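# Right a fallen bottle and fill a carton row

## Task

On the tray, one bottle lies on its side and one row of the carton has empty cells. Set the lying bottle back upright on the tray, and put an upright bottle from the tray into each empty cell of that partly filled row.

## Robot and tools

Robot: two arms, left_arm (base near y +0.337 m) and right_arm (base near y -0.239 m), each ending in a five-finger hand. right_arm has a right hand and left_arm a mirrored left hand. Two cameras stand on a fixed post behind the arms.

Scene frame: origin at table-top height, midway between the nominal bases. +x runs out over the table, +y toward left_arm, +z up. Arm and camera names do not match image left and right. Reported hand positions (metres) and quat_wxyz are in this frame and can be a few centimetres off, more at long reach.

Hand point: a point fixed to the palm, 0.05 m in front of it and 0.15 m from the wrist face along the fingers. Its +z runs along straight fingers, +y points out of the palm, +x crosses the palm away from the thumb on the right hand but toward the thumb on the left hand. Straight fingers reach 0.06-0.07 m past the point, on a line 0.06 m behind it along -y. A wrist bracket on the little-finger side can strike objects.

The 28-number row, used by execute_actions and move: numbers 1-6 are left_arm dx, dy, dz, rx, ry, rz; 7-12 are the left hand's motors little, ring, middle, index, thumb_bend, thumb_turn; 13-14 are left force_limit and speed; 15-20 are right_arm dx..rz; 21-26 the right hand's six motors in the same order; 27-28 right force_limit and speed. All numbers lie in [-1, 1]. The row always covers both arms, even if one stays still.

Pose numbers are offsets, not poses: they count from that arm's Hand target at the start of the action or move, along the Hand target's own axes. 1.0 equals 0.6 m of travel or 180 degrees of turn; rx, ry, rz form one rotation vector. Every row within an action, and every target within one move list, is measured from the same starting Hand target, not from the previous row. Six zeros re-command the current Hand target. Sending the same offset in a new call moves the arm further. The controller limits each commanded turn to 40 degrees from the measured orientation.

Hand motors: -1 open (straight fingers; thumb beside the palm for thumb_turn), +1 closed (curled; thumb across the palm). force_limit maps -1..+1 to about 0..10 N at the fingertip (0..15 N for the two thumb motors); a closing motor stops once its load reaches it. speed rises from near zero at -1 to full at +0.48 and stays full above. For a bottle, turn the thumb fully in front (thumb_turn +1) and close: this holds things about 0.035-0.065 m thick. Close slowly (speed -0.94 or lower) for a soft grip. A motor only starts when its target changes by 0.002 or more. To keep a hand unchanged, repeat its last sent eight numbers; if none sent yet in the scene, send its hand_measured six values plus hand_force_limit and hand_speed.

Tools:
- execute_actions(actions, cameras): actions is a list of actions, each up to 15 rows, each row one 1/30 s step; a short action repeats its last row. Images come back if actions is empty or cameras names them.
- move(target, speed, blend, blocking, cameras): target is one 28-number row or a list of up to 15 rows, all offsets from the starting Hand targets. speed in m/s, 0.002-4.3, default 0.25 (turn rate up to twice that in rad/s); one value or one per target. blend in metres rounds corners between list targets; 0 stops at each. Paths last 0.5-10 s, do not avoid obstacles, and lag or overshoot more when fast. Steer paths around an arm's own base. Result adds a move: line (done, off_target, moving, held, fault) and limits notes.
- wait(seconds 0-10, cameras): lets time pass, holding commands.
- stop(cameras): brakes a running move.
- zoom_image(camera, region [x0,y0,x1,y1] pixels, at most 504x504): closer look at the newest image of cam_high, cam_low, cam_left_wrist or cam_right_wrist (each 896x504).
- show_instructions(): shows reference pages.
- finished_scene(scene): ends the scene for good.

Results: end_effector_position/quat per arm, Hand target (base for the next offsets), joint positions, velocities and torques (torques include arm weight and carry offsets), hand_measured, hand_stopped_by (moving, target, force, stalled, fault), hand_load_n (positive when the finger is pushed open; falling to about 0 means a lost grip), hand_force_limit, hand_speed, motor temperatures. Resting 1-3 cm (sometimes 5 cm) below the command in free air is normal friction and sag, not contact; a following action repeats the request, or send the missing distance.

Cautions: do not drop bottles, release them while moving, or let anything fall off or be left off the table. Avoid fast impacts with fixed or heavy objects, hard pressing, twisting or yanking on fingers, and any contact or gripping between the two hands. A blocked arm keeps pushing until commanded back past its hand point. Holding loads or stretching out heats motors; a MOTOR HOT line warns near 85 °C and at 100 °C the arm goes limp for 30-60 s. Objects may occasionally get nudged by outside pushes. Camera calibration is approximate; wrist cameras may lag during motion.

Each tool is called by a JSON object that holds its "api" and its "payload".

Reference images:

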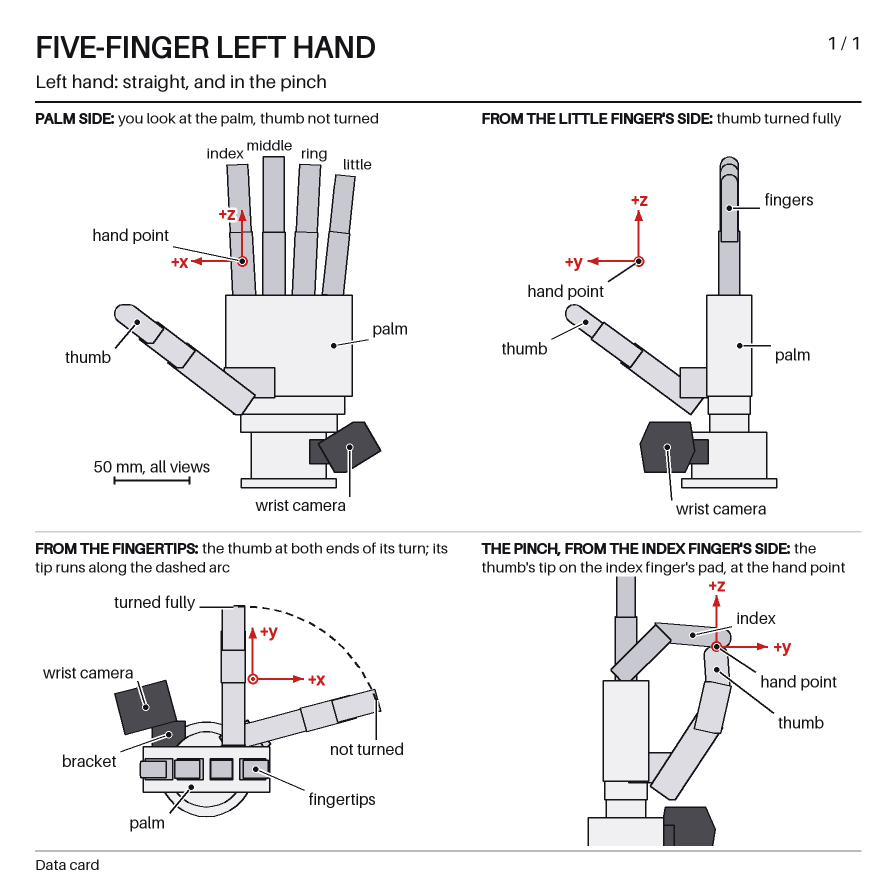

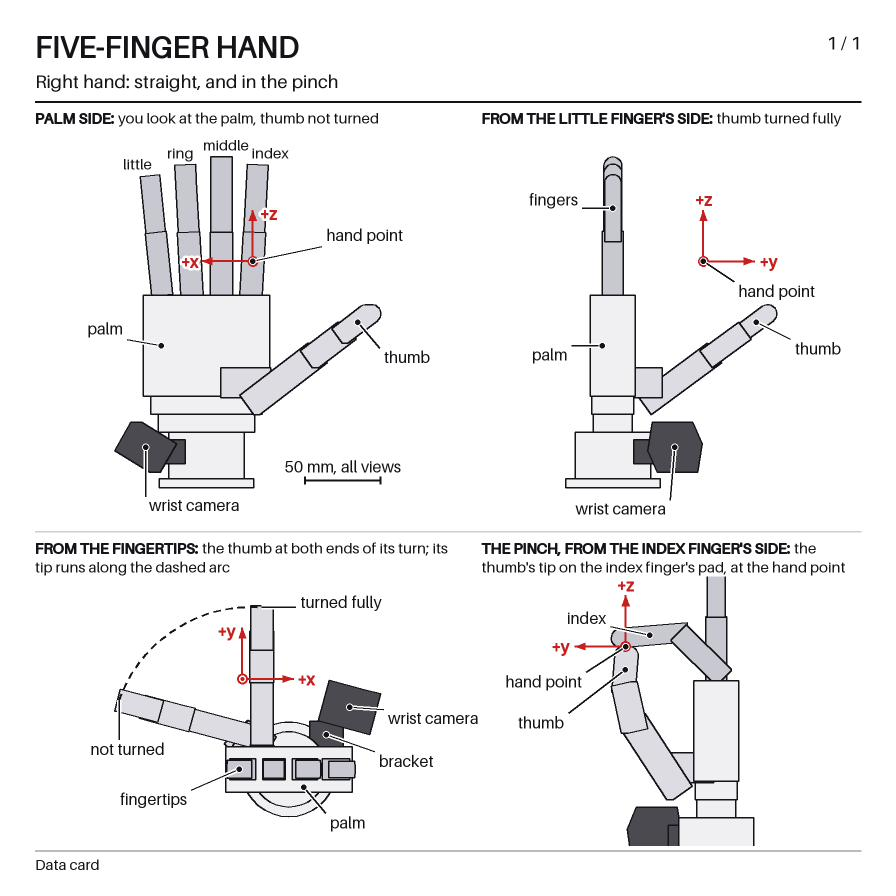

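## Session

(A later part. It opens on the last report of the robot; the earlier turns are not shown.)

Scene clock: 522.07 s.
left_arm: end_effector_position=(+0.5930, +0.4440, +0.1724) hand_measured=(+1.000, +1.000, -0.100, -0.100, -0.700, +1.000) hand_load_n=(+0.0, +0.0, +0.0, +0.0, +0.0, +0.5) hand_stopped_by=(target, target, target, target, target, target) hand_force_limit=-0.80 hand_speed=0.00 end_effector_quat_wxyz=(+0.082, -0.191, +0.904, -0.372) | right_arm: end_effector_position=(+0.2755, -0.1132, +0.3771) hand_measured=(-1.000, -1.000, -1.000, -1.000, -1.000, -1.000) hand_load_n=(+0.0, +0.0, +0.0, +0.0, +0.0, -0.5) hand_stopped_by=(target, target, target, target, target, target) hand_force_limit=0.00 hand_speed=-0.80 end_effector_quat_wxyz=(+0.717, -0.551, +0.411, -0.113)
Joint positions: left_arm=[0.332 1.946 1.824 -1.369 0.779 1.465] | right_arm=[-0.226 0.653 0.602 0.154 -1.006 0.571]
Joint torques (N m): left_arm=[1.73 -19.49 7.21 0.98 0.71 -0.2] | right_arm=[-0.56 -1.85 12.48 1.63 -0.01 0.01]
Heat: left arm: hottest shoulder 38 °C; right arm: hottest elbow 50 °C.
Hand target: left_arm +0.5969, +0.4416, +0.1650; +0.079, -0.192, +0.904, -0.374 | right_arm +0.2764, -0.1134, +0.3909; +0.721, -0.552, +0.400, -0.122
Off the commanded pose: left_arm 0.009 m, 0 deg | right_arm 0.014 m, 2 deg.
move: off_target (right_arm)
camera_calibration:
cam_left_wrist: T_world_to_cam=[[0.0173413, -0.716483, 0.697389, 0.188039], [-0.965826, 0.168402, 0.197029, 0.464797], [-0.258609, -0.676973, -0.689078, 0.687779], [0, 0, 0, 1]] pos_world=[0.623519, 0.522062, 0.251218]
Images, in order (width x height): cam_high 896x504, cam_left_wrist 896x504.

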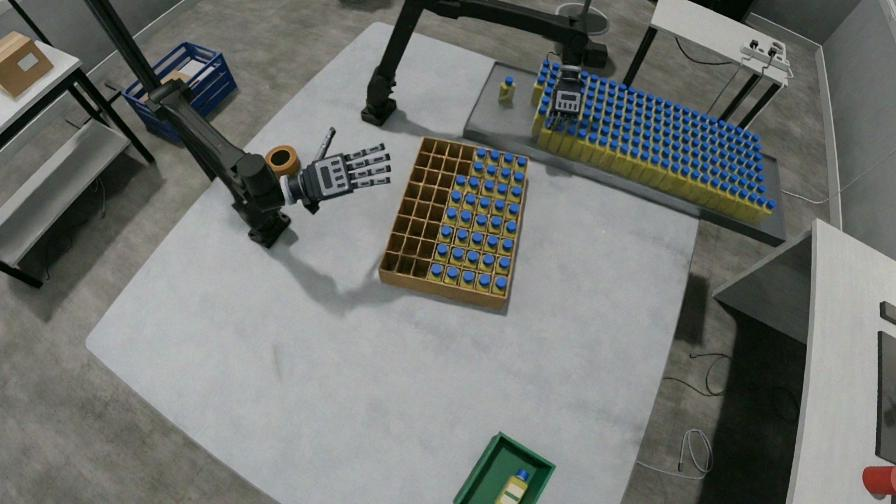

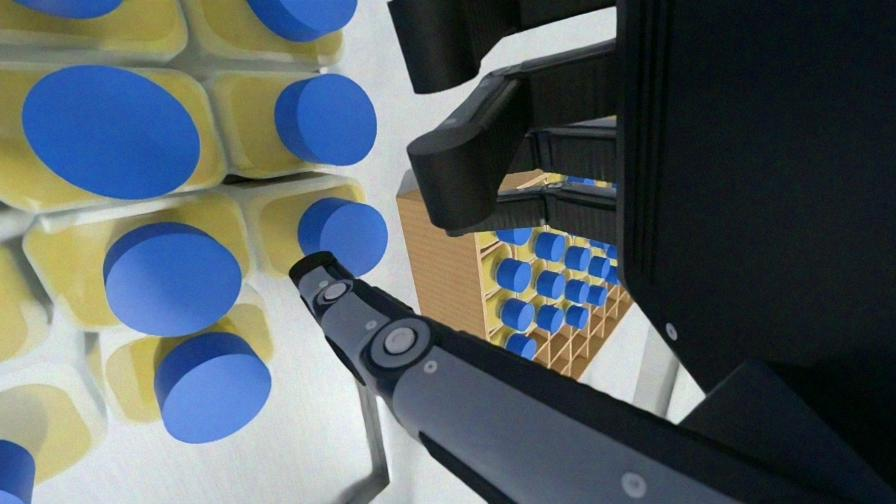

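{"api": "move", "payload": {"target": [[-0.0091,0.0026,-0.0262,0,0,0,1,1,-0.1,-0.1,-0.7,1,-0.8,0,0,0,0,0,0,0,-1,-1,-1,-1,-1,-1,0,-0.8],[0.0029,0.0252,0.0314,0,0,0,1,1,-0.1,-0.1,-0.7,1,-0.8,0,0,0,0,0,0,0,-1,-1,-1,-1,-1,-1,0,-0.8]], "speed": 0.06, "cameras": ["cam_high","cam_left_wrist"]}}

{"api": "zoom_image", "payload": {"camera": "cam_high", "region": [525, 90, 585, 138]}}

Scene clock: 532.00 s.
left_arm: end_effector_position=(+0.5923, +0.4453, +0.1514) hand_measured=(+1.000, +1.000, -0.100, -0.100, -0.700, +1.000) hand_load_n=(+0.0, +0.0, +0.0, +0.0, +0.0, +0.0) hand_stopped_by=(target, target, target, target, target, target) hand_force_limit=-0.80 hand_speed=0.00 end_effector_quat_wxyz=(+0.087, -0.189, +0.905, -0.371) | right_arm: end_effector_position=(+0.2755, -0.1132, +0.3771) hand_measured=(-1.000, -1.000, -1.000, -1.000, -1.000, -1.000) hand_load_n=(+0.0, +0.0, +0.0, +0.0, +0.0, -0.5) hand_stopped_by=(target, target, target, target, target, target) hand_force_limit=0.00 hand_speed=-0.80 end_effector_quat_wxyz=(+0.717, -0.551, +0.411, -0.113)
Joint positions: left_arm=[0.334 1.946 1.769 -1.304 0.779 1.469] | right_arm=[-0.226 0.653 0.602 0.154 -1.006 0.571]
Joint torques (N m): left_arm=[1.49 -18.96 7.15 0.99 0.7 -0.25] | right_arm=[-0.62 -1.96 12.49 1.65 0 0.02]
Heat: left arm: hottest shoulder 38 °C; right arm: hottest elbow 50 °C.
Hand target: left_arm +0.5964, +0.4384, +0.1409; +0.079, -0.192, +0.904, -0.374 | right_arm +0.2764, -0.1134, +0.3909; +0.721, -0.552, +0.400, -0.122
Off the commanded pose: left_arm 0.013 m, 1 deg | right_arm 0.014 m, 2 deg.
move: off_target (left_arm, right_arm)
camera_calibration:
cam_left_wrist: T_world_to_cam=[[0.00884439, -0.719593, 0.694339, 0.210546], [-0.967992, 0.168011, 0.186452, 0.471064], [-0.250827, -0.673764, -0.695074, 0.66892], [0, 0, 0, 1]] pos_world=[0.621907, 0.523057, 0.230928]
Images, in order (width x height): cam_high 896x504, cam_left_wrist 896x504.

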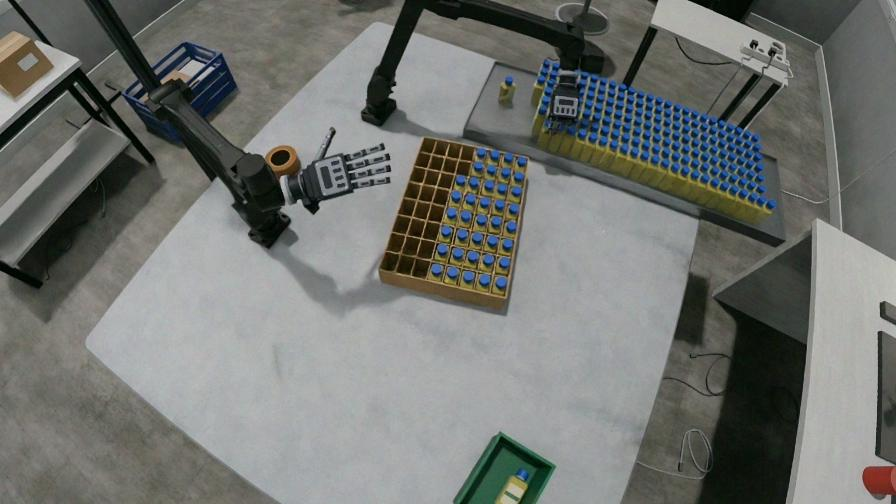

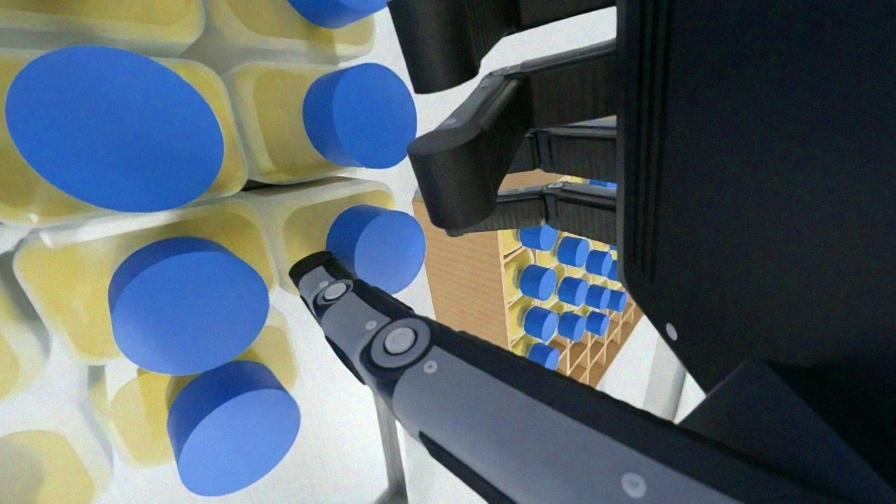

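Scaled by 8.400 from the camera's 896x504 image, which has a finer 1280x720 frame.

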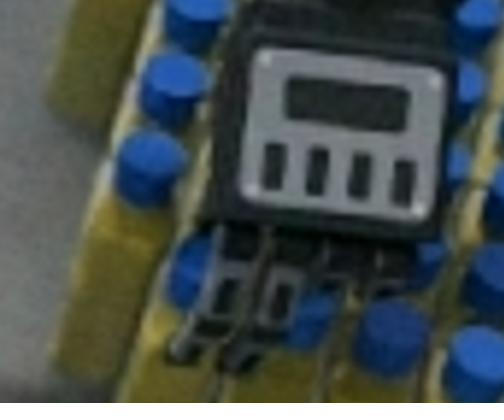

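{"api": "move", "payload": {"target": [0.002,0.0062,0.0126,0,0,0,1,1,-0.1,-0.1,-0.7,1,-0.8,0,0,0,0,0,0,0,-1,-1,-1,-1,-1,-1,0,-0.8], "speed": 0.06, "cameras": ["cam_left_wrist"]}}

Scene clock: 537.30 s.
left_arm: end_effector_position=(+0.5930, +0.4435, +0.1447) hand_measured=(+1.000, +1.000, -0.100, -0.100, -0.700, +1.000) hand_load_n=(+0.0, +0.0, +0.0, +0.0, +0.0, +0.0) hand_stopped_by=(target, target, target, target, target, target) hand_force_limit=-0.80 hand_speed=0.00 end_effector_quat_wxyz=(+0.089, -0.189, +0.905, -0.371) | right_arm: end_effector_position=(+0.2755, -0.1132, +0.3771) hand_measured=(-1.000, -1.000, -1.000, -1.000, -1.000, -1.000) hand_load_n=(+0.0, +0.0, +0.0, +0.0, +0.0, -0.5) hand_stopped_by=(target, target, target, target, target, target) hand_force_limit=0.00 hand_speed=-0.80 end_effector_quat_wxyz=(+0.717, -0.551, +0.411, -0.113)
Joint positions: left_arm=[0.331 1.946 1.751 -1.279 0.779 1.463] | right_arm=[-0.226 0.653 0.602 0.154 -1.006 0.571]
Joint torques (N m): left_arm=[2.02 -18.37 7.25 1.03 0.62 -0.26] | right_arm=[-0.79 -1.9 12.52 1.65 0 0.02]
Heat: left arm: hottest shoulder 38 °C; right arm: hottest elbow 50 °C.
Hand target: left_arm +0.5965, +0.4355, +0.1330; +0.079, -0.192, +0.904, -0.374 | right_arm +0.2764, -0.1134, +0.3909; +0.721, -0.552, +0.400, -0.122
Off the commanded pose: left_arm 0.015 m, 1 deg | right_arm 0.014 m, 2 deg.
move: off_target (left_arm, right_arm)
camera_calibration:
cam_left_wrist: T_world_to_cam=[[0.00735973, -0.720163, 0.693766, 0.215106], [-0.968757, 0.166862, 0.183488, 0.47464], [-0.247904, -0.673441, -0.696434, 0.661447], [0, 0, 0, 1]] pos_world=[0.622203, 0.521157, 0.22433]
Images, in order (width x height): cam_left_wrist 896x504.

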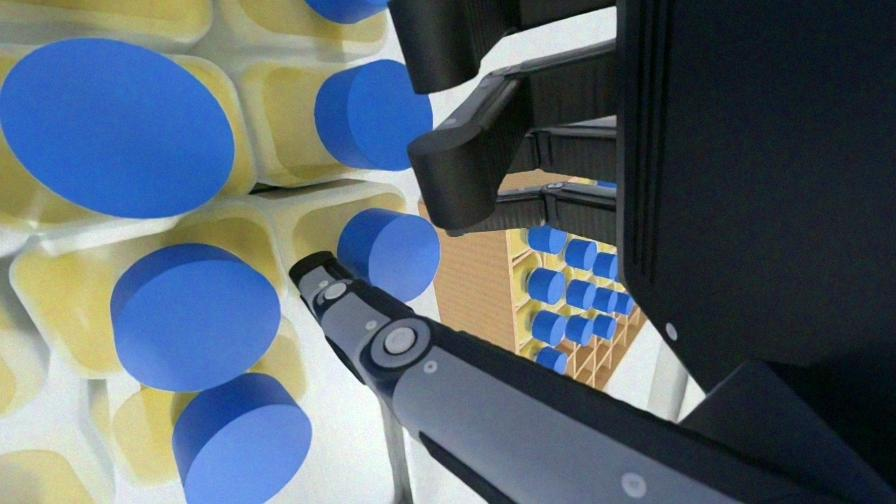

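{"api": "execute_actions", "payload": {"actions": [[[0,0,0,0,0,0,1,1,0.5,0.5,-0.7,1,-0.4,-0.9,0,0,0,0,0,0,-1,-1,-1,-1,-1,-1,0,-0.8]]], "cameras": ["cam_left_wrist"]}}

Scene clock: 540.87 s.
left_arm: end_effector_position=(+0.5930, +0.4427, +0.1447) hand_measured=(+1.000, +1.000, +0.252, +0.280, -0.702, +1.000) hand_load_n=(+0.0, +0.0, +1.5, +5.0, +5.5, +0.5) hand_stopped_by=(target, target, force, force, target, target) hand_force_limit=-0.40 hand_speed=-0.90 end_effector_quat_wxyz=(+0.089, -0.189, +0.905, -0.372) | right_arm: end_effector_position=(+0.2755, -0.1132, +0.3771) hand_measured=(-1.000, -1.000, -1.000, -1.000, -1.000, -1.000) hand_load_n=(+0.0, +0.0, +0.0, +0.0, +0.0, +0.0) hand_stopped_by=(target, target, target, target, target, target) hand_force_limit=0.00 hand_speed=-0.80 end_effector_quat_wxyz=(+0.717, -0.551, +0.411, -0.113)
Joint positions: left_arm=[0.33 1.946 1.751 -1.279 0.779 1.462] | right_arm=[-0.226 0.653 0.602 0.154 -1.006 0.571]
Joint torques (N m): left_arm=[1.08 -18.37 7.17 0.91 0.69 -0.28] | right_arm=[-0.79 -1.85 12.55 1.7 0 0.01]
Heat: left arm: hottest shoulder 39 °C; right arm: hottest elbow 50 °C.
Hand target: left_arm +0.5964, +0.4354, +0.1330; +0.079, -0.192, +0.904, -0.374 | right_arm +0.2764, -0.1134, +0.3909; +0.721, -0.552, +0.400, -0.122
Off the commanded pose: left_arm 0.014 m, 1 deg | right_arm 0.014 m, 2 deg.
camera_calibration:
cam_left_wrist: T_world_to_cam=[[0.00805659, -0.719837, 0.694096, 0.213924], [-0.968568, 0.16696, 0.184394, 0.47458], [-0.24862, -0.673765, -0.695866, 0.661511], [0, 0, 0, 1]] pos_world=[0.622404, 0.520458, 0.224329]
Images, in order (width x height): cam_left_wrist 896x504.

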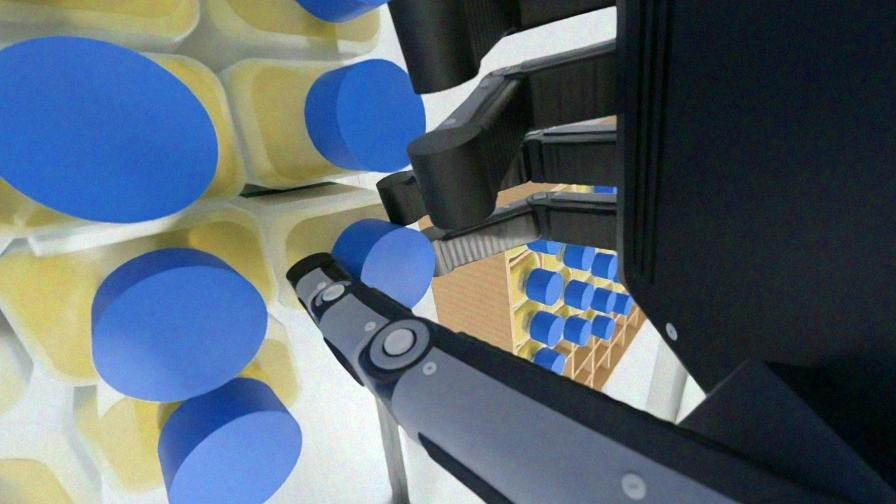

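{"api": "execute_actions", "payload": {"actions": [[[0,0,0,0,0,0,1,1,0.47,0.45,-0.7,1,0,-0.92,0,0,0,0,0,0,-1,-1,-1,-1,-1,-1,0,-0.8]]]}}

{"api": "move", "payload": {"target": [-0.01,-0.1414,-0.1414,0,0,0,1,1,0.47,0.45,-0.7,1,0,-0.92,0,0,0,0,0,0,-1,-1,-1,-1,-1,-1,0,-0.8], "speed": 0.1, "cameras": ["cam_high","cam_left_wrist"]}}

{"api": "zoom_image", "payload": {"camera": "cam_high", "region": [500, 50, 620, 146]}}

Scene clock: 543.93 s.
left_arm: end_effector_position=(+0.5930, +0.4427, +0.1447) hand_measured=(+1.000, +1.000, +0.272, +0.280, -0.702, +1.000) hand_load_n=(+0.0, +0.0, +5.0, +3.0, +6.5, +2.5) hand_stopped_by=(target, target, force, force, target, target) hand_force_limit=0.00 hand_speed=-0.92 end_effector_quat_wxyz=(+0.089, -0.189, +0.905, -0.372) | right_arm: end_effector_position=(+0.2755, -0.1132, +0.3771) hand_measured=(-1.000, -1.000, -1.000, -1.000, -1.000, -1.000) hand_load_n=(+0.5, +0.5, +0.0, +0.0, +0.0, -0.5) hand_stopped_by=(target, target, target, target, target, target) hand_force_limit=0.00 hand_speed=-0.80 end_effector_quat_wxyz=(+0.717, -0.551, +0.411, -0.113)
Joint positions: left_arm=[0.33 1.946 1.751 -1.279 0.779 1.462] | right_arm=[-0.226 0.653 0.602 0.154 -1.006 0.571]
Joint torques (N m): left_arm=[1.61 -18.67 7.08 0.85 0.66 -0.29] | right_arm=[-0.56 -1.85 12.48 1.66 -0.01 0.02]
Heat: left arm: hottest shoulder 39 °C; right arm: hottest elbow 50 °C.
Hand target: left_arm +0.5964, +0.4354, +0.1330; +0.079, -0.192, +0.904, -0.374 | right_arm +0.2764, -0.1134, +0.3909; +0.721, -0.552, +0.400, -0.122
Off the commanded pose: left_arm 0.014 m, 1 deg | right_arm 0.014 m, 2 deg.

Scene clock: 545.67 s.
left_arm: end_effector_position=(+0.5922, +0.4425, +0.2438) hand_measured=(+1.000, +1.000, +0.272, +0.280, -0.702, +1.000) hand_load_n=(+0.0, +0.0, +3.5, +3.0, +7.0, +2.0) hand_stopped_by=(target, target, force, force, target, target) hand_force_limit=0.00 hand_speed=-0.92 end_effector_quat_wxyz=(+0.076, -0.194, +0.904, -0.373) | right_arm: end_effector_position=(+0.2755, -0.1132, +0.3771) hand_measured=(-1.000, -1.000, -1.000, -1.000, -1.000, -1.000) hand_load_n=(+0.0, +0.0, +0.0, +0.0, +0.0, +0.0) hand_stopped_by=(target, target, target, target, target, target) hand_force_limit=0.00 hand_speed=-0.80 end_effector_quat_wxyz=(+0.717, -0.551, +0.411, -0.113)
Joint positions: left_arm=[0.33 1.946 2.011 -1.567 0.779 1.462] | right_arm=[-0.226 0.653 0.602 0.154 -1.006 0.571]
Joint torques (N m): left_arm=[1.32 -18.84 10.88 -0.01 0.68 -0.26] | right_arm=[-0.73 -1.9 12.51 1.63 -0.02 0.01]
Heat: left arm: hottest shoulder 39 °C; right arm: hottest elbow 50 °C.
Hand target: left_arm +0.6020, +0.4379, +0.2530; +0.080, -0.192, +0.904, -0.374 | right_arm +0.2764, -0.1134, +0.3909; +0.721, -0.552, +0.400, -0.122
Off the commanded pose: left_arm 0.014 m, 1 deg | right_arm 0.014 m, 2 deg.
move: off_target (left_arm, right_arm)
camera_calibration:
cam_left_wrist: T_world_to_cam=[[0.026825, -0.713126, 0.700523, 0.12935], [-0.963266, 0.168878, 0.208803, 0.445645], [-0.267205, -0.680391, -0.6824, 0.740727], [0, 0, 0, 1]] pos_world=[0.623731, 0.520967, 0.321807]
Images, in order (width x height): cam_high 896x504, cam_left_wrist 896x504.

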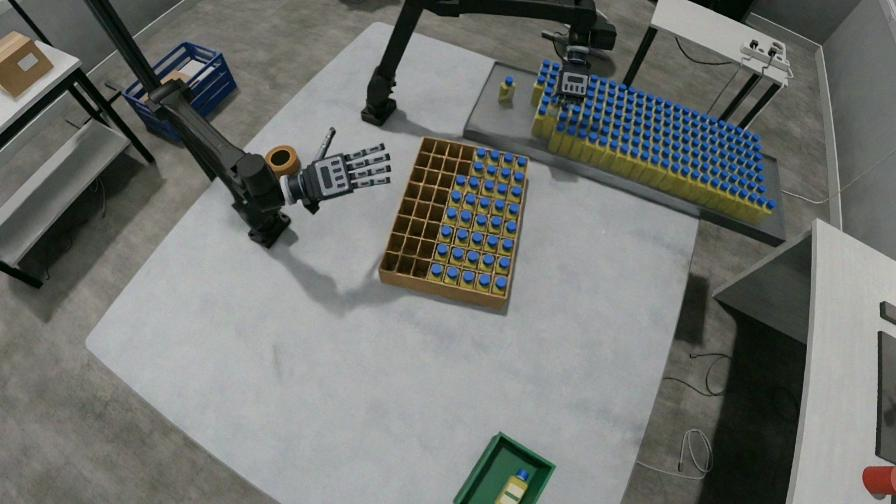

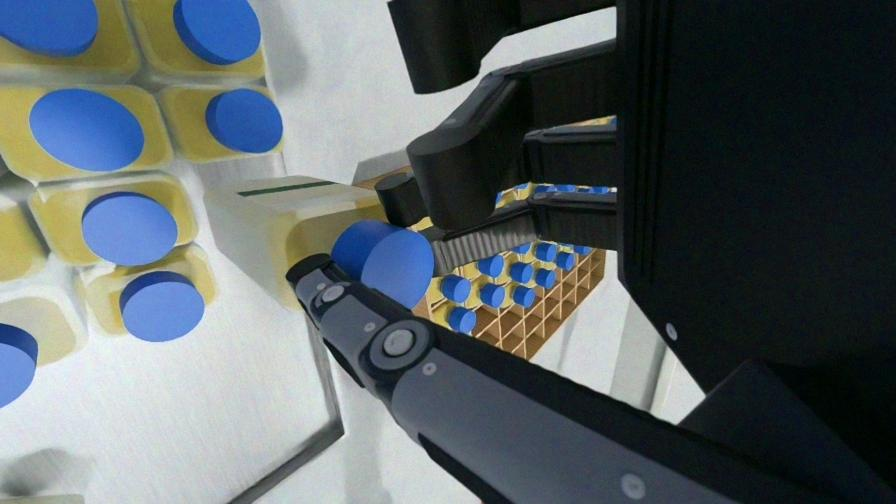

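Scaled by 4.200 from the camera's 896x504 image, which has a finer 1280x720 frame.

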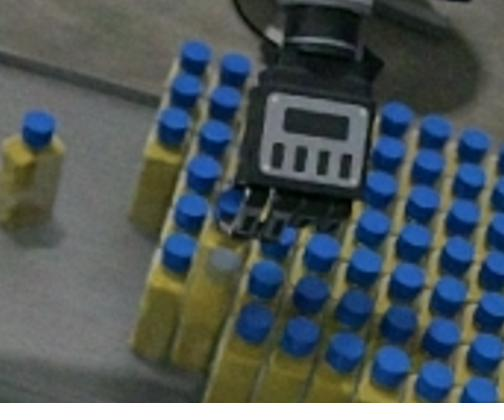

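{"api": "move", "payload": {"target": [[0.0305,-0.0808,-0.0535,0,0,0,1,1,0.47,0.45,-0.7,1,0,-0.92,0,0,0,0,0,0,-1,-1,-1,-1,-1,-1,0,-0.8],[0.4435,-0.2437,0.1682,0,-0.0471,-0.0471,1,1,0.47,0.45,-0.7,1,0,-0.92,0,0,0,0,0,0,-1,-1,-1,-1,-1,-1,0,-0.8]], "speed": [0.1,0.15], "blend": [0.02,0], "cameras": ["cam_left_wrist"]}}

{"api": "zoom_image", "payload": {"camera": "cam_left_wrist", "region": [100, 100, 400, 300]}}

Scene clock: 556.57 s.
left_arm: end_effector_position=(+0.4286, +0.1731, +0.2712) hand_measured=(+1.000, +1.000, +0.272, +0.280, -0.702, +1.000) hand_load_n=(+0.0, +0.0, +3.0, +3.5, +7.0, +2.0) hand_stopped_by=(target, target, force, force, target, target) hand_force_limit=0.00 hand_speed=-0.92 end_effector_quat_wxyz=(+0.103, -0.286, +0.885, -0.353) | right_arm: end_effector_position=(+0.2755, -0.1132, +0.3771) hand_measured=(-1.000, -1.000, -1.000, -1.000, -1.000, -1.000) hand_load_n=(+0.0, +0.0, +0.0, +0.0, +0.0, +0.0) hand_stopped_by=(target, target, target, target, target, target) hand_force_limit=0.00 hand_speed=-0.80 end_effector_quat_wxyz=(+0.717, -0.551, +0.411, -0.113)
Joint positions: left_arm=[-0.19 1.287 1.254 -0.957 0.512 0.613] | right_arm=[-0.226 0.653 0.602 0.154 -1.006 0.571]
Joint torques (N m): left_arm=[1.73 -12.22 8.17 2.11 0.29 -0.31] | right_arm=[-0.67 -2.02 12.52 1.69 0 0.02]
Heat: left arm: hottest shoulder 39 °C; right arm: hottest elbow 50 °C.
Hand target: left_arm +0.4299, +0.1701, +0.2850; +0.118, -0.285, +0.879, -0.364 | right_arm +0.2764, -0.1134, +0.3909; +0.721, -0.552, +0.400, -0.122
Off the commanded pose: left_arm 0.014 m, 2 deg | right_arm 0.014 m, 2 deg.
move: off_target (left_arm, right_arm)
camera_calibration:
cam_left_wrist: T_world_to_cam=[[0.183585, -0.7053, 0.684725, -0.141835], [-0.971951, -0.0260762, 0.233735, 0.358477], [-0.146998, -0.708429, -0.690304, 0.487877], [0, 0, 0, 1]] pos_world=[0.446178, 0.254938, 0.350113]
Images, in order (width x height): cam_left_wrist 896x504.

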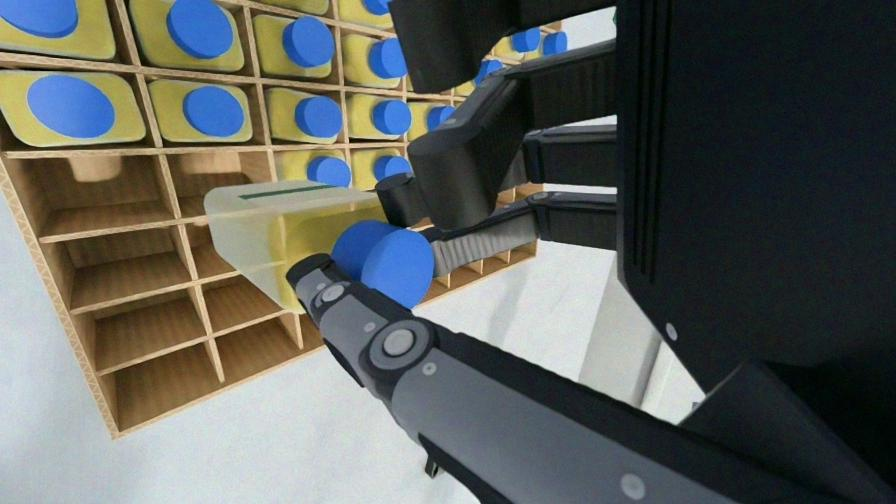

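Scaled by 1.680 from the camera's 896x504 image, which has a finer 1280x720 frame.

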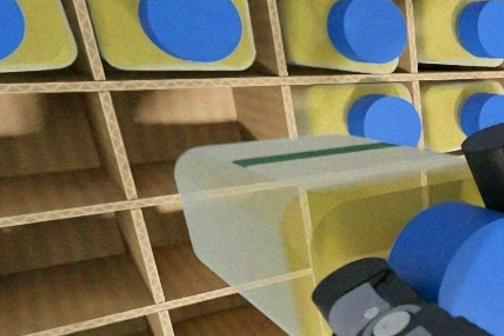

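{"api": "move", "payload": {"target": [-0.0019,0.0468,0.0475,0,-0.0216,0.0098,1,1,0.47,0.45,-0.7,1,0,-0.92,0,0,0,0,0,0,-1,-1,-1,-1,-1,-1,0,-0.8], "speed": 0.08, "cameras": ["cam_left_wrist"]}}

{"api": "zoom_image", "payload": {"camera": "cam_left_wrist", "region": [100, 100, 400, 300]}}

Scene clock: 571.97 s.
left_arm: end_effector_position=(+0.4290, +0.1777, +0.2276) hand_measured=(+1.000, +1.000, +0.272, +0.280, -0.702, +1.000) hand_load_n=(+0.0, +0.0, +3.0, +3.0, +7.0, +1.5) hand_stopped_by=(target, target, force, force, target, target) hand_force_limit=0.00 hand_speed=-0.92 end_effector_quat_wxyz=(+0.136, -0.290, +0.885, -0.339) | right_arm: end_effector_position=(+0.2755, -0.1132, +0.3771) hand_measured=(-1.000, -1.000, -1.000, -1.000, -1.000, -1.000) hand_load_n=(+0.0, +0.0, +0.0, +0.0, +0.0, +0.0) hand_stopped_by=(target, target, target, target, target, target) hand_force_limit=0.00 hand_speed=-0.80 end_effector_quat_wxyz=(+0.717, -0.551, +0.411, -0.113)
Joint positions: left_arm=[-0.206 1.263 1.119 -0.803 0.441 0.6] | right_arm=[-0.226 0.653 0.602 0.154 -1.006 0.571]
Joint torques (N m): left_arm=[1.61 -12.34 8.64 1.95 0.21 -0.27] | right_arm=[-0.85 -2.02 12.48 1.66 0 0.02]
Heat: left arm: hottest shoulder 38 °C; right arm: hottest elbow 50 °C.
Hand target: left_arm +0.4309, +0.1705, +0.2450; +0.153, -0.284, +0.879, -0.352 | right_arm +0.2764, -0.1134, +0.3909; +0.721, -0.552, +0.400, -0.122
Off the commanded pose: left_arm 0.019 m, 3 deg | right_arm 0.014 m, 2 deg.
move: off_target (left_arm, right_arm)
camera_calibration:
cam_left_wrist: T_world_to_cam=[[0.175626, -0.728974, 0.661629, -0.0959291], [-0.980292, -0.0677431, 0.185575, 0.391142], [-0.0904581, -0.681182, -0.726505, 0.440171], [0, 0, 0, 1]] pos_world=[0.440098, 0.256404, 0.31067]
Images, in order (width x height): cam_left_wrist 896x504.

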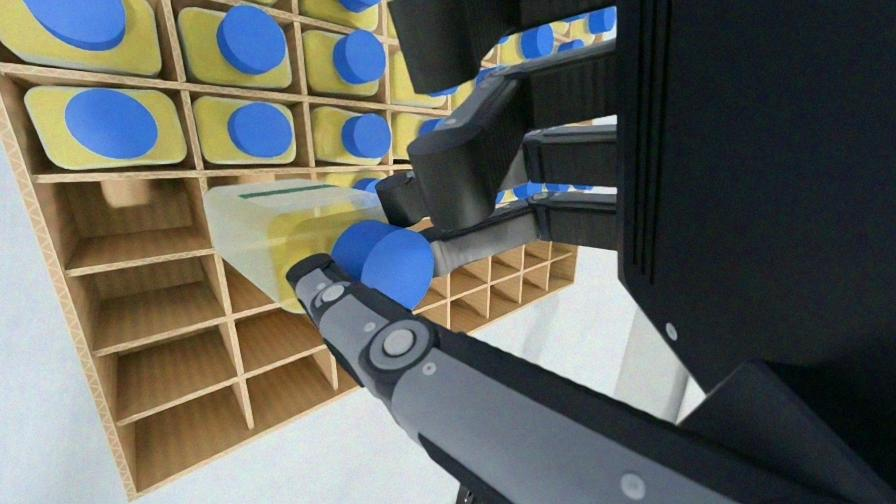

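Scaled by 1.680 from the camera's 896x504 image, which has a finer 1280x720 frame.

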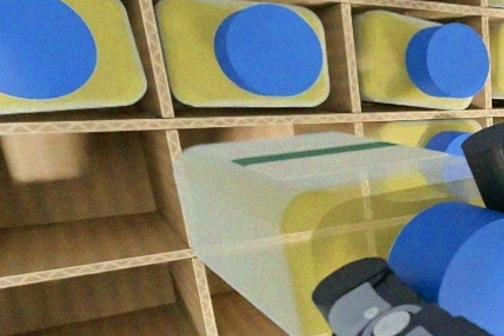

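{"api": "move", "payload": {"target": [0.0118,0.0276,0.047,0,0,0,1,1,0.47,0.45,-0.7,1,0,-0.92,0,0,0,0,0,0,-1,-1,-1,-1,-1,-1,0,-0.8], "speed": 0.07, "cameras": ["cam_left_wrist"]}}

{"api": "zoom_image", "payload": {"camera": "cam_left_wrist", "region": [100, 100, 400, 300]}}

Scene clock: 605.13 s.
left_arm: end_effector_position=(+0.4283, +0.1685, +0.2048) hand_measured=(+1.000, +1.000, +0.272, +0.280, -0.702, +1.000) hand_load_n=(+0.5, +0.0, +3.5, +3.0, +6.5, +2.0) hand_stopped_by=(target, target, force, force, target, target) hand_force_limit=0.00 hand_speed=-0.92 end_effector_quat_wxyz=(+0.144, -0.286, +0.883, -0.343) | right_arm: end_effector_position=(+0.2755, -0.1132, +0.3771) hand_measured=(-1.000, -1.000, -1.000, -1.000, -1.000, -1.000) hand_load_n=(+0.0, +0.0, +0.0, +0.0, +0.0, -0.5) hand_stopped_by=(target, target, target, target, target, target) hand_force_limit=0.00 hand_speed=-0.80 end_effector_quat_wxyz=(+0.717, -0.551, +0.411, -0.113)
Joint positions: left_arm=[-0.23 1.263 1.052 -0.706 0.426 0.58] | right_arm=[-0.226 0.653 0.602 0.154 -1.006 0.571]
Joint torques (N m): left_arm=[0.85 -10.52 8.36 2.29 0.15 -0.31] | right_arm=[-0.62 -1.96 12.49 1.65 -0.01 0.02]
Heat: left arm: hottest elbow 38 °C; right arm: hottest elbow 50 °C.
Hand target: left_arm +0.4320, +0.1609, +0.2128; +0.153, -0.284, +0.879, -0.352 | right_arm +0.2764, -0.1134, +0.3909; +0.721, -0.552, +0.400, -0.122
Off the commanded pose: left_arm 0.012 m, 2 deg | right_arm 0.014 m, 2 deg.
move: off_target (left_arm, right_arm)
camera_calibration:
cam_left_wrist: T_world_to_cam=[[0.161308, -0.72687, 0.667562, -0.0827954], [-0.984034, -0.0669156, 0.16492, 0.399781], [-0.0752048, -0.683507, -0.72606, 0.411169], [0, 0, 0, 1]] pos_world=[0.437676, 0.247607, 0.287873]
Images, in order (width x height): cam_left_wrist 896x504.

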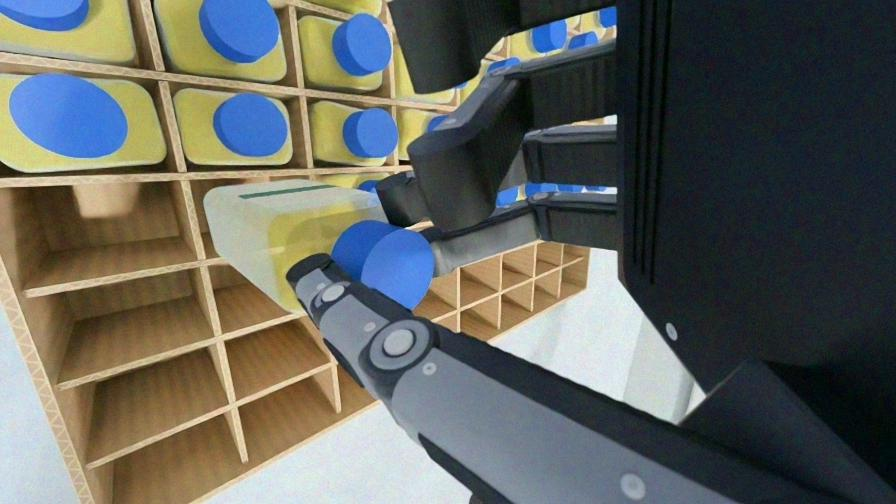

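Scaled by 1.680 from the camera's 896x504 image, which has a finer 1280x720 frame.

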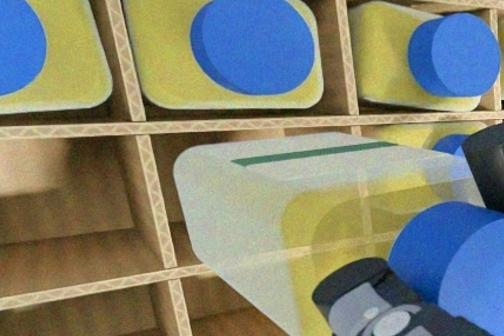

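{"api": "move", "payload": {"target": [0.0005,0.0159,0.0167,0,0,0,1,1,0.47,0.45,-0.7,1,0,-0.92,0,0,0,0,0,0,-1,-1,-1,-1,-1,-1,0,-0.8], "speed": 0.06, "cameras": ["cam_left_wrist"]}}

{"api": "zoom_image", "payload": {"camera": "cam_left_wrist", "region": [100, 100, 400, 300]}}

Scene clock: 616.37 s.
left_arm: end_effector_position=(+0.4286, +0.1684, +0.1959) hand_measured=(+1.000, +1.000, +0.272, +0.280, -0.702, +1.000) hand_load_n=(+0.0, +0.0, +3.5, +3.0, +6.5, +1.5) hand_stopped_by=(target, target, force, force, target, target) hand_force_limit=0.00 hand_speed=-0.92 end_effector_quat_wxyz=(+0.149, -0.285, +0.882, -0.346) | right_arm: end_effector_position=(+0.2755, -0.1132, +0.3771) hand_measured=(-1.000, -1.000, -1.000, -1.000, -1.000, -1.000) hand_load_n=(+0.0, +0.0, +0.0, +0.0, +0.0, -0.5) hand_stopped_by=(target, target, target, target, target, target) hand_force_limit=0.00 hand_speed=-0.80 end_effector_quat_wxyz=(+0.717, -0.551, +0.411, -0.113)
Joint positions: left_arm=[-0.23 1.263 1.025 -0.668 0.426 0.58] | right_arm=[-0.226 0.653 0.602 0.154 -1.006 0.571]
Joint torques (N m): left_arm=[1.55 -9.41 8.24 2.18 0.18 -0.31] | right_arm=[-0.73 -1.73 12.56 1.62 0 0.02]
Heat: left arm: hottest elbow 38 °C; right arm: hottest elbow 50 °C.
Hand target: left_arm +0.4328, +0.1610, +0.1992; +0.153, -0.284, +0.879, -0.352 | right_arm +0.2764, -0.1134, +0.3909; +0.721, -0.552, +0.400, -0.122
Off the commanded pose: left_arm 0.009 m, 1 deg | right_arm 0.014 m, 2 deg.
move: off_target (right_arm)
camera_calibration:
cam_left_wrist: T_world_to_cam=[[0.154426, -0.725108, 0.671097, -0.0750286], [-0.985708, -0.0667835, 0.154662, 0.404229], [-0.0673286, -0.685389, -0.725058, 0.401404], [0, 0, 0, 1]] pos_world=[0.437064, 0.24771, 0.278873]
Images, in order (width x height): cam_left_wrist 896x504.

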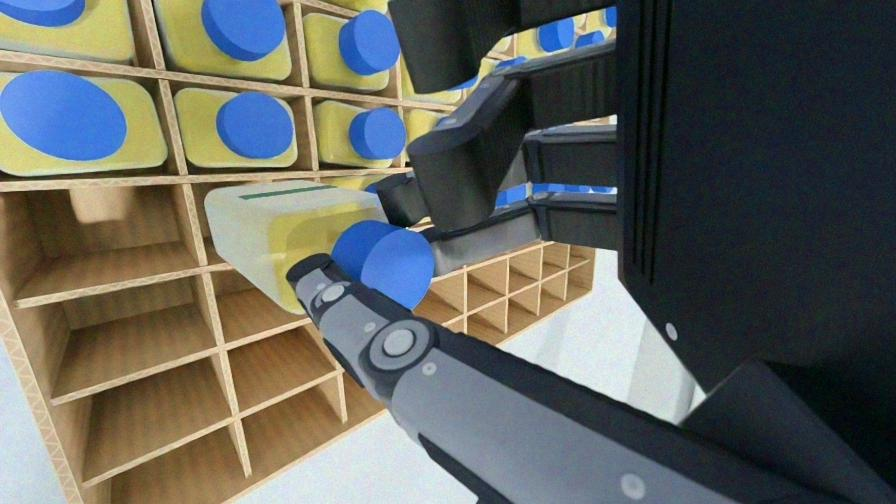

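Scaled by 1.680 from the camera's 896x504 image, which has a finer 1280x720 frame.

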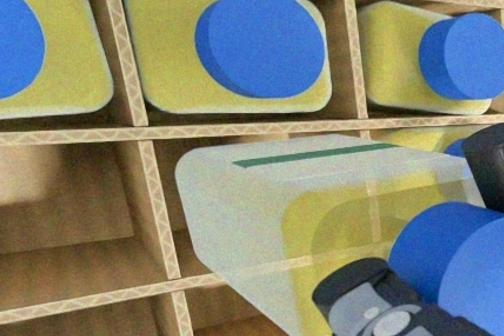

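{"api": "move", "payload": {"target": [0.0010,0.0158,0.0158,0,0,0,1,1,0.47,0.45,-0.7,1,0,-0.92,0,0,0,0,0,0,-1,-1,-1,-1,-1,-1,0,-0.8], "speed": 0.05, "cameras": ["cam_left_wrist"]}}

{"api": "zoom_image", "payload": {"camera": "cam_left_wrist", "region": [100, 100, 400, 300]}}

Scene clock: 620.93 s.
left_arm: end_effector_position=(+0.4282, +0.1685, +0.1865) hand_measured=(+1.000, +1.000, +0.272, +0.280, -0.702, +1.000) hand_load_n=(+0.0, +0.5, +3.5, +3.0, +7.0, +1.5) hand_stopped_by=(target, target, force, force, target, target) hand_force_limit=0.00 hand_speed=-0.92 end_effector_quat_wxyz=(+0.152, -0.283, +0.881, -0.348) | right_arm: end_effector_position=(+0.2755, -0.1132, +0.3771) hand_measured=(-1.000, -1.000, -1.000, -1.000, -1.000, -1.000) hand_load_n=(+0.0, +0.0, -0.5, +0.0, +0.0, -0.5) hand_stopped_by=(target, target, target, target, target, target) hand_force_limit=0.00 hand_speed=-0.80 end_effector_quat_wxyz=(+0.717, -0.551, +0.411, -0.113)
Joint positions: left_arm=[-0.23 1.263 0.998 -0.631 0.426 0.58] | right_arm=[-0.226 0.653 0.602 0.154 -1.006 0.571]
Joint torques (N m): left_arm=[1.49 -7.77 8.2 2.48 0.19 -0.32] | right_arm=[-0.73 -1.9 12.51 1.63 0 0]
Heat: left arm: hottest elbow 38 °C; right arm: hottest elbow 50 °C.
Hand target: left_arm +0.4330, +0.1613, +0.1856; +0.153, -0.284, +0.879, -0.352 | right_arm +0.2764, -0.1134, +0.3909; +0.721, -0.552, +0.400, -0.122
Off the commanded pose: left_arm 0.009 m, 1 deg | right_arm 0.014 m, 2 deg.
move: off_target (right_arm)
camera_calibration:
cam_left_wrist: T_world_to_cam=[[0.148415, -0.723801, 0.673858, -0.0667833], [-0.98705, -0.0664811, 0.145987, 0.407465], [-0.0608663, -0.686799, -0.724295, 0.391906], [0, 0, 0, 1]] pos_world=[0.435954, 0.247912, 0.269374]
Images, in order (width x height): cam_left_wrist 896x504.

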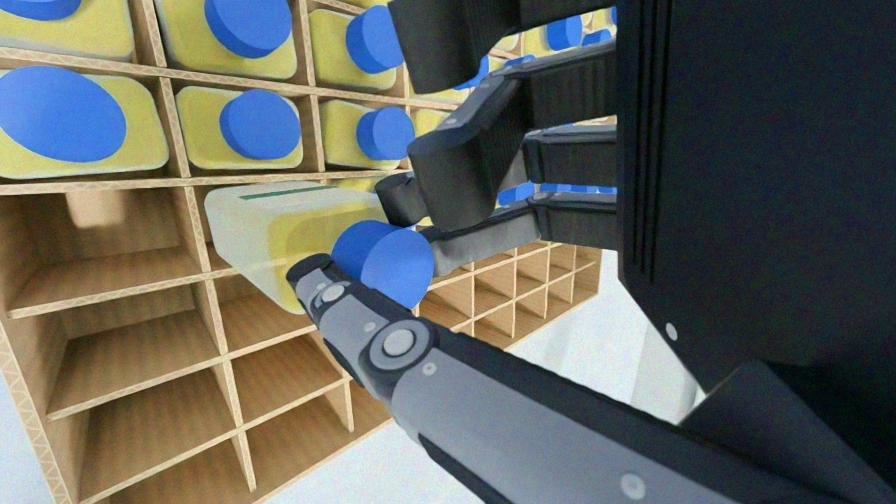

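Scaled by 1.680 from the camera's 896x504 image, which has a finer 1280x720 frame.

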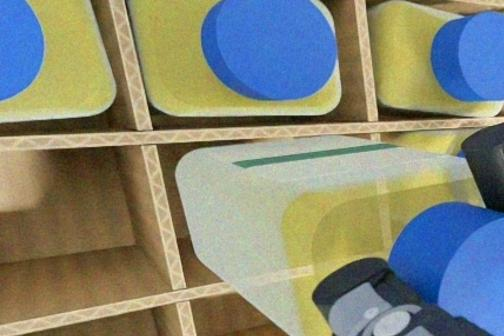

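{"api": "move", "payload": {"target": [0.0013,0.0166,0.0158,0,0,0,1,1,0.47,0.45,-0.7,1,0,-0.92,0,0,0,0,0,0,-1,-1,-1,-1,-1,-1,0,-0.8], "speed": 0.05, "cameras": ["cam_left_wrist"]}}

{"api": "zoom_image", "payload": {"camera": "cam_left_wrist", "region": [100, 100, 400, 300]}}

Scene clock: 625.70 s.
left_arm: end_effector_position=(+0.4330, +0.1670, +0.1850) hand_measured=(+1.000, +1.000, +0.272, +0.280, -0.702, +1.000) hand_load_n=(+0.0, +0.0, +2.0, +3.0, +7.0, +1.0) hand_stopped_by=(target, target, force, force, target, target) hand_force_limit=0.00 hand_speed=-0.92 end_effector_quat_wxyz=(+0.162, -0.282, +0.876, -0.355) | right_arm: end_effector_position=(+0.2755, -0.1132, +0.3771) hand_measured=(-1.000, -1.000, -1.000, -1.000, -1.000, -1.000) hand_load_n=(+0.0, +0.0, +0.0, +0.0, -0.5, +0.0) hand_stopped_by=(target, target, target, target, target, target) hand_force_limit=0.00 hand_speed=-0.80 end_effector_quat_wxyz=(+0.717, -0.551, +0.411, -0.113)
Joint positions: left_arm=[-0.23 1.263 0.985 -0.592 0.426 0.572] | right_arm=[-0.226 0.653 0.602 0.154 -1.006 0.571]
Joint torques (N m): left_arm=[1.67 -7.77 6.89 2.19 0.22 -0.21] | right_arm=[-0.79 -2.08 12.53 1.65 0 0.02]
Heat: left arm: hottest elbow 38 °C; right arm: hottest elbow 50 °C.
Hand target: left_arm +0.4330, +0.1616, +0.1720; +0.153, -0.284, +0.879, -0.352 | right_arm +0.2764, -0.1134, +0.3909; +0.721, -0.552, +0.400, -0.122
Off the commanded pose: left_arm 0.014 m, 1 deg | right_arm 0.014 m, 2 deg.
move: off_target (left_arm, right_arm)
camera_calibration:
cam_left_wrist: T_world_to_cam=[[0.137056, -0.716584, 0.683903, -0.0657194], [-0.989717, -0.0705223, 0.12445, 0.41809], [-0.0409483, -0.693926, -0.718881, 0.381643], [0, 0, 0, 1]] pos_world=[0.438425, 0.247223, 0.26727]
Images, in order (width x height): cam_left_wrist 896x504.

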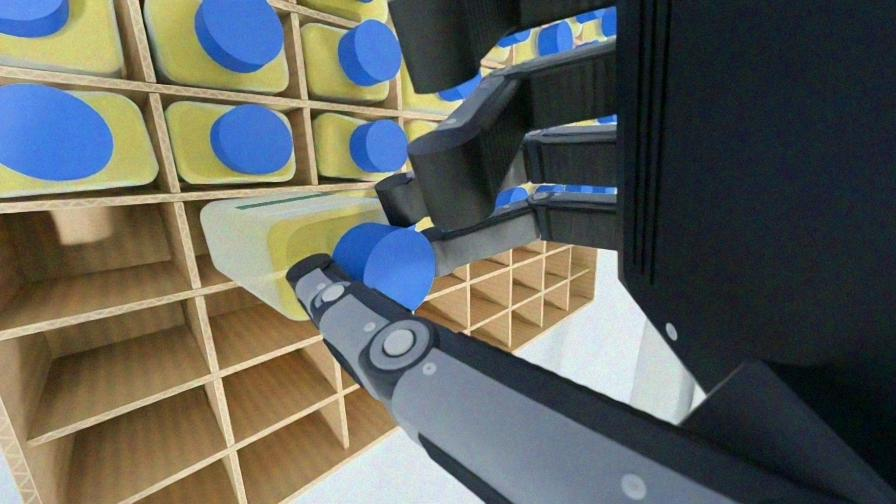

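Scaled by 1.680 from the camera's 896x504 image, which has a finer 1280x720 frame.

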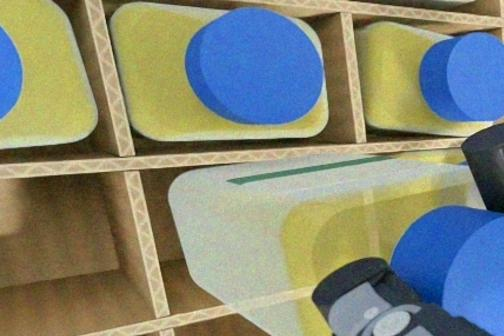

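{"api": "move", "payload": {"target": [[-0.0069,-0.0819,-0.0783,0,0,0,1,1,0.47,0.45,-0.7,1,0,-0.92,0,0,0,0,0,0,-1,-1,-1,-1,-1,-1,0,-0.8],[0,-0.0371,-0.0363,0,0,0,1,1,0.47,0.45,-0.7,1,0,-0.92,0,0,0,0,0,0,-1,-1,-1,-1,-1,-1,0,-0.8]], "speed": 0.07, "cameras": ["cam_left_wrist"]}}

{"api": "zoom_image", "payload": {"camera": "cam_left_wrist", "region": [100, 100, 400, 300]}}

Scene clock: 633.60 s.
left_arm: end_effector_position=(+0.4269, +0.1682, +0.1961) hand_measured=(+1.000, +1.000, +0.274, +0.280, -0.702, +1.000) hand_load_n=(+0.0, +0.0, +1.5, +4.0, +5.5, +0.5) hand_stopped_by=(target, target, force, force, target, target) hand_force_limit=0.00 hand_speed=-0.92 end_effector_quat_wxyz=(+0.145, -0.289, +0.882, -0.344) | right_arm: end_effector_position=(+0.2755, -0.1132, +0.3771) hand_measured=(-1.000, -1.000, -1.000, -1.000, -1.000, -1.000) hand_load_n=(+0.0, +0.0, +0.0, +0.0, +0.0, -0.5) hand_stopped_by=(target, target, target, target, target, target) hand_force_limit=0.00 hand_speed=-0.80 end_effector_quat_wxyz=(+0.717, -0.551, +0.411, -0.113)
Joint positions: left_arm=[-0.231 1.263 1.028 -0.678 0.424 0.571] | right_arm=[-0.226 0.653 0.602 0.154 -1.006 0.571]
Joint torques (N m): left_arm=[1.49 -9.64 8.47 2.4 0.16 -0.26] | right_arm=[-0.67 -1.9 12.44 1.69 0 0.02]
Heat: left arm: hottest elbow 38 °C; right arm: hottest elbow 50 °C.
Hand target: left_arm +0.4315, +0.1602, +0.2030; +0.153, -0.284, +0.879, -0.352 | right_arm +0.2764, -0.1134, +0.3909; +0.721, -0.552, +0.400, -0.122
Off the commanded pose: left_arm 0.012 m, 2 deg | right_arm 0.014 m, 2 deg.
move: off_target (left_arm, right_arm)
camera_calibration:
cam_left_wrist: T_world_to_cam=[[0.16639, -0.723787, 0.669661, -0.0801771], [-0.983497, -0.0728821, 0.165595, 0.400422], [-0.0710495, -0.686163, -0.723969, 0.402761], [0, 0, 0, 1]] pos_world=[0.43577, 0.247512, 0.27897]
Images, in order (width x height): cam_left_wrist 896x504.

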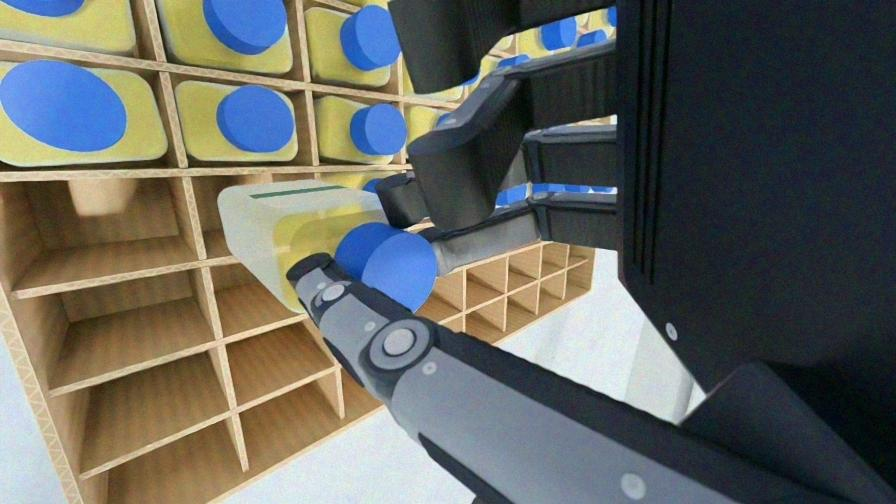

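Scaled by 1.680 from the camera's 896x504 image, which has a finer 1280x720 frame.

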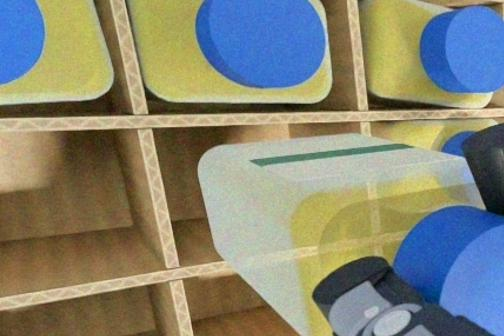

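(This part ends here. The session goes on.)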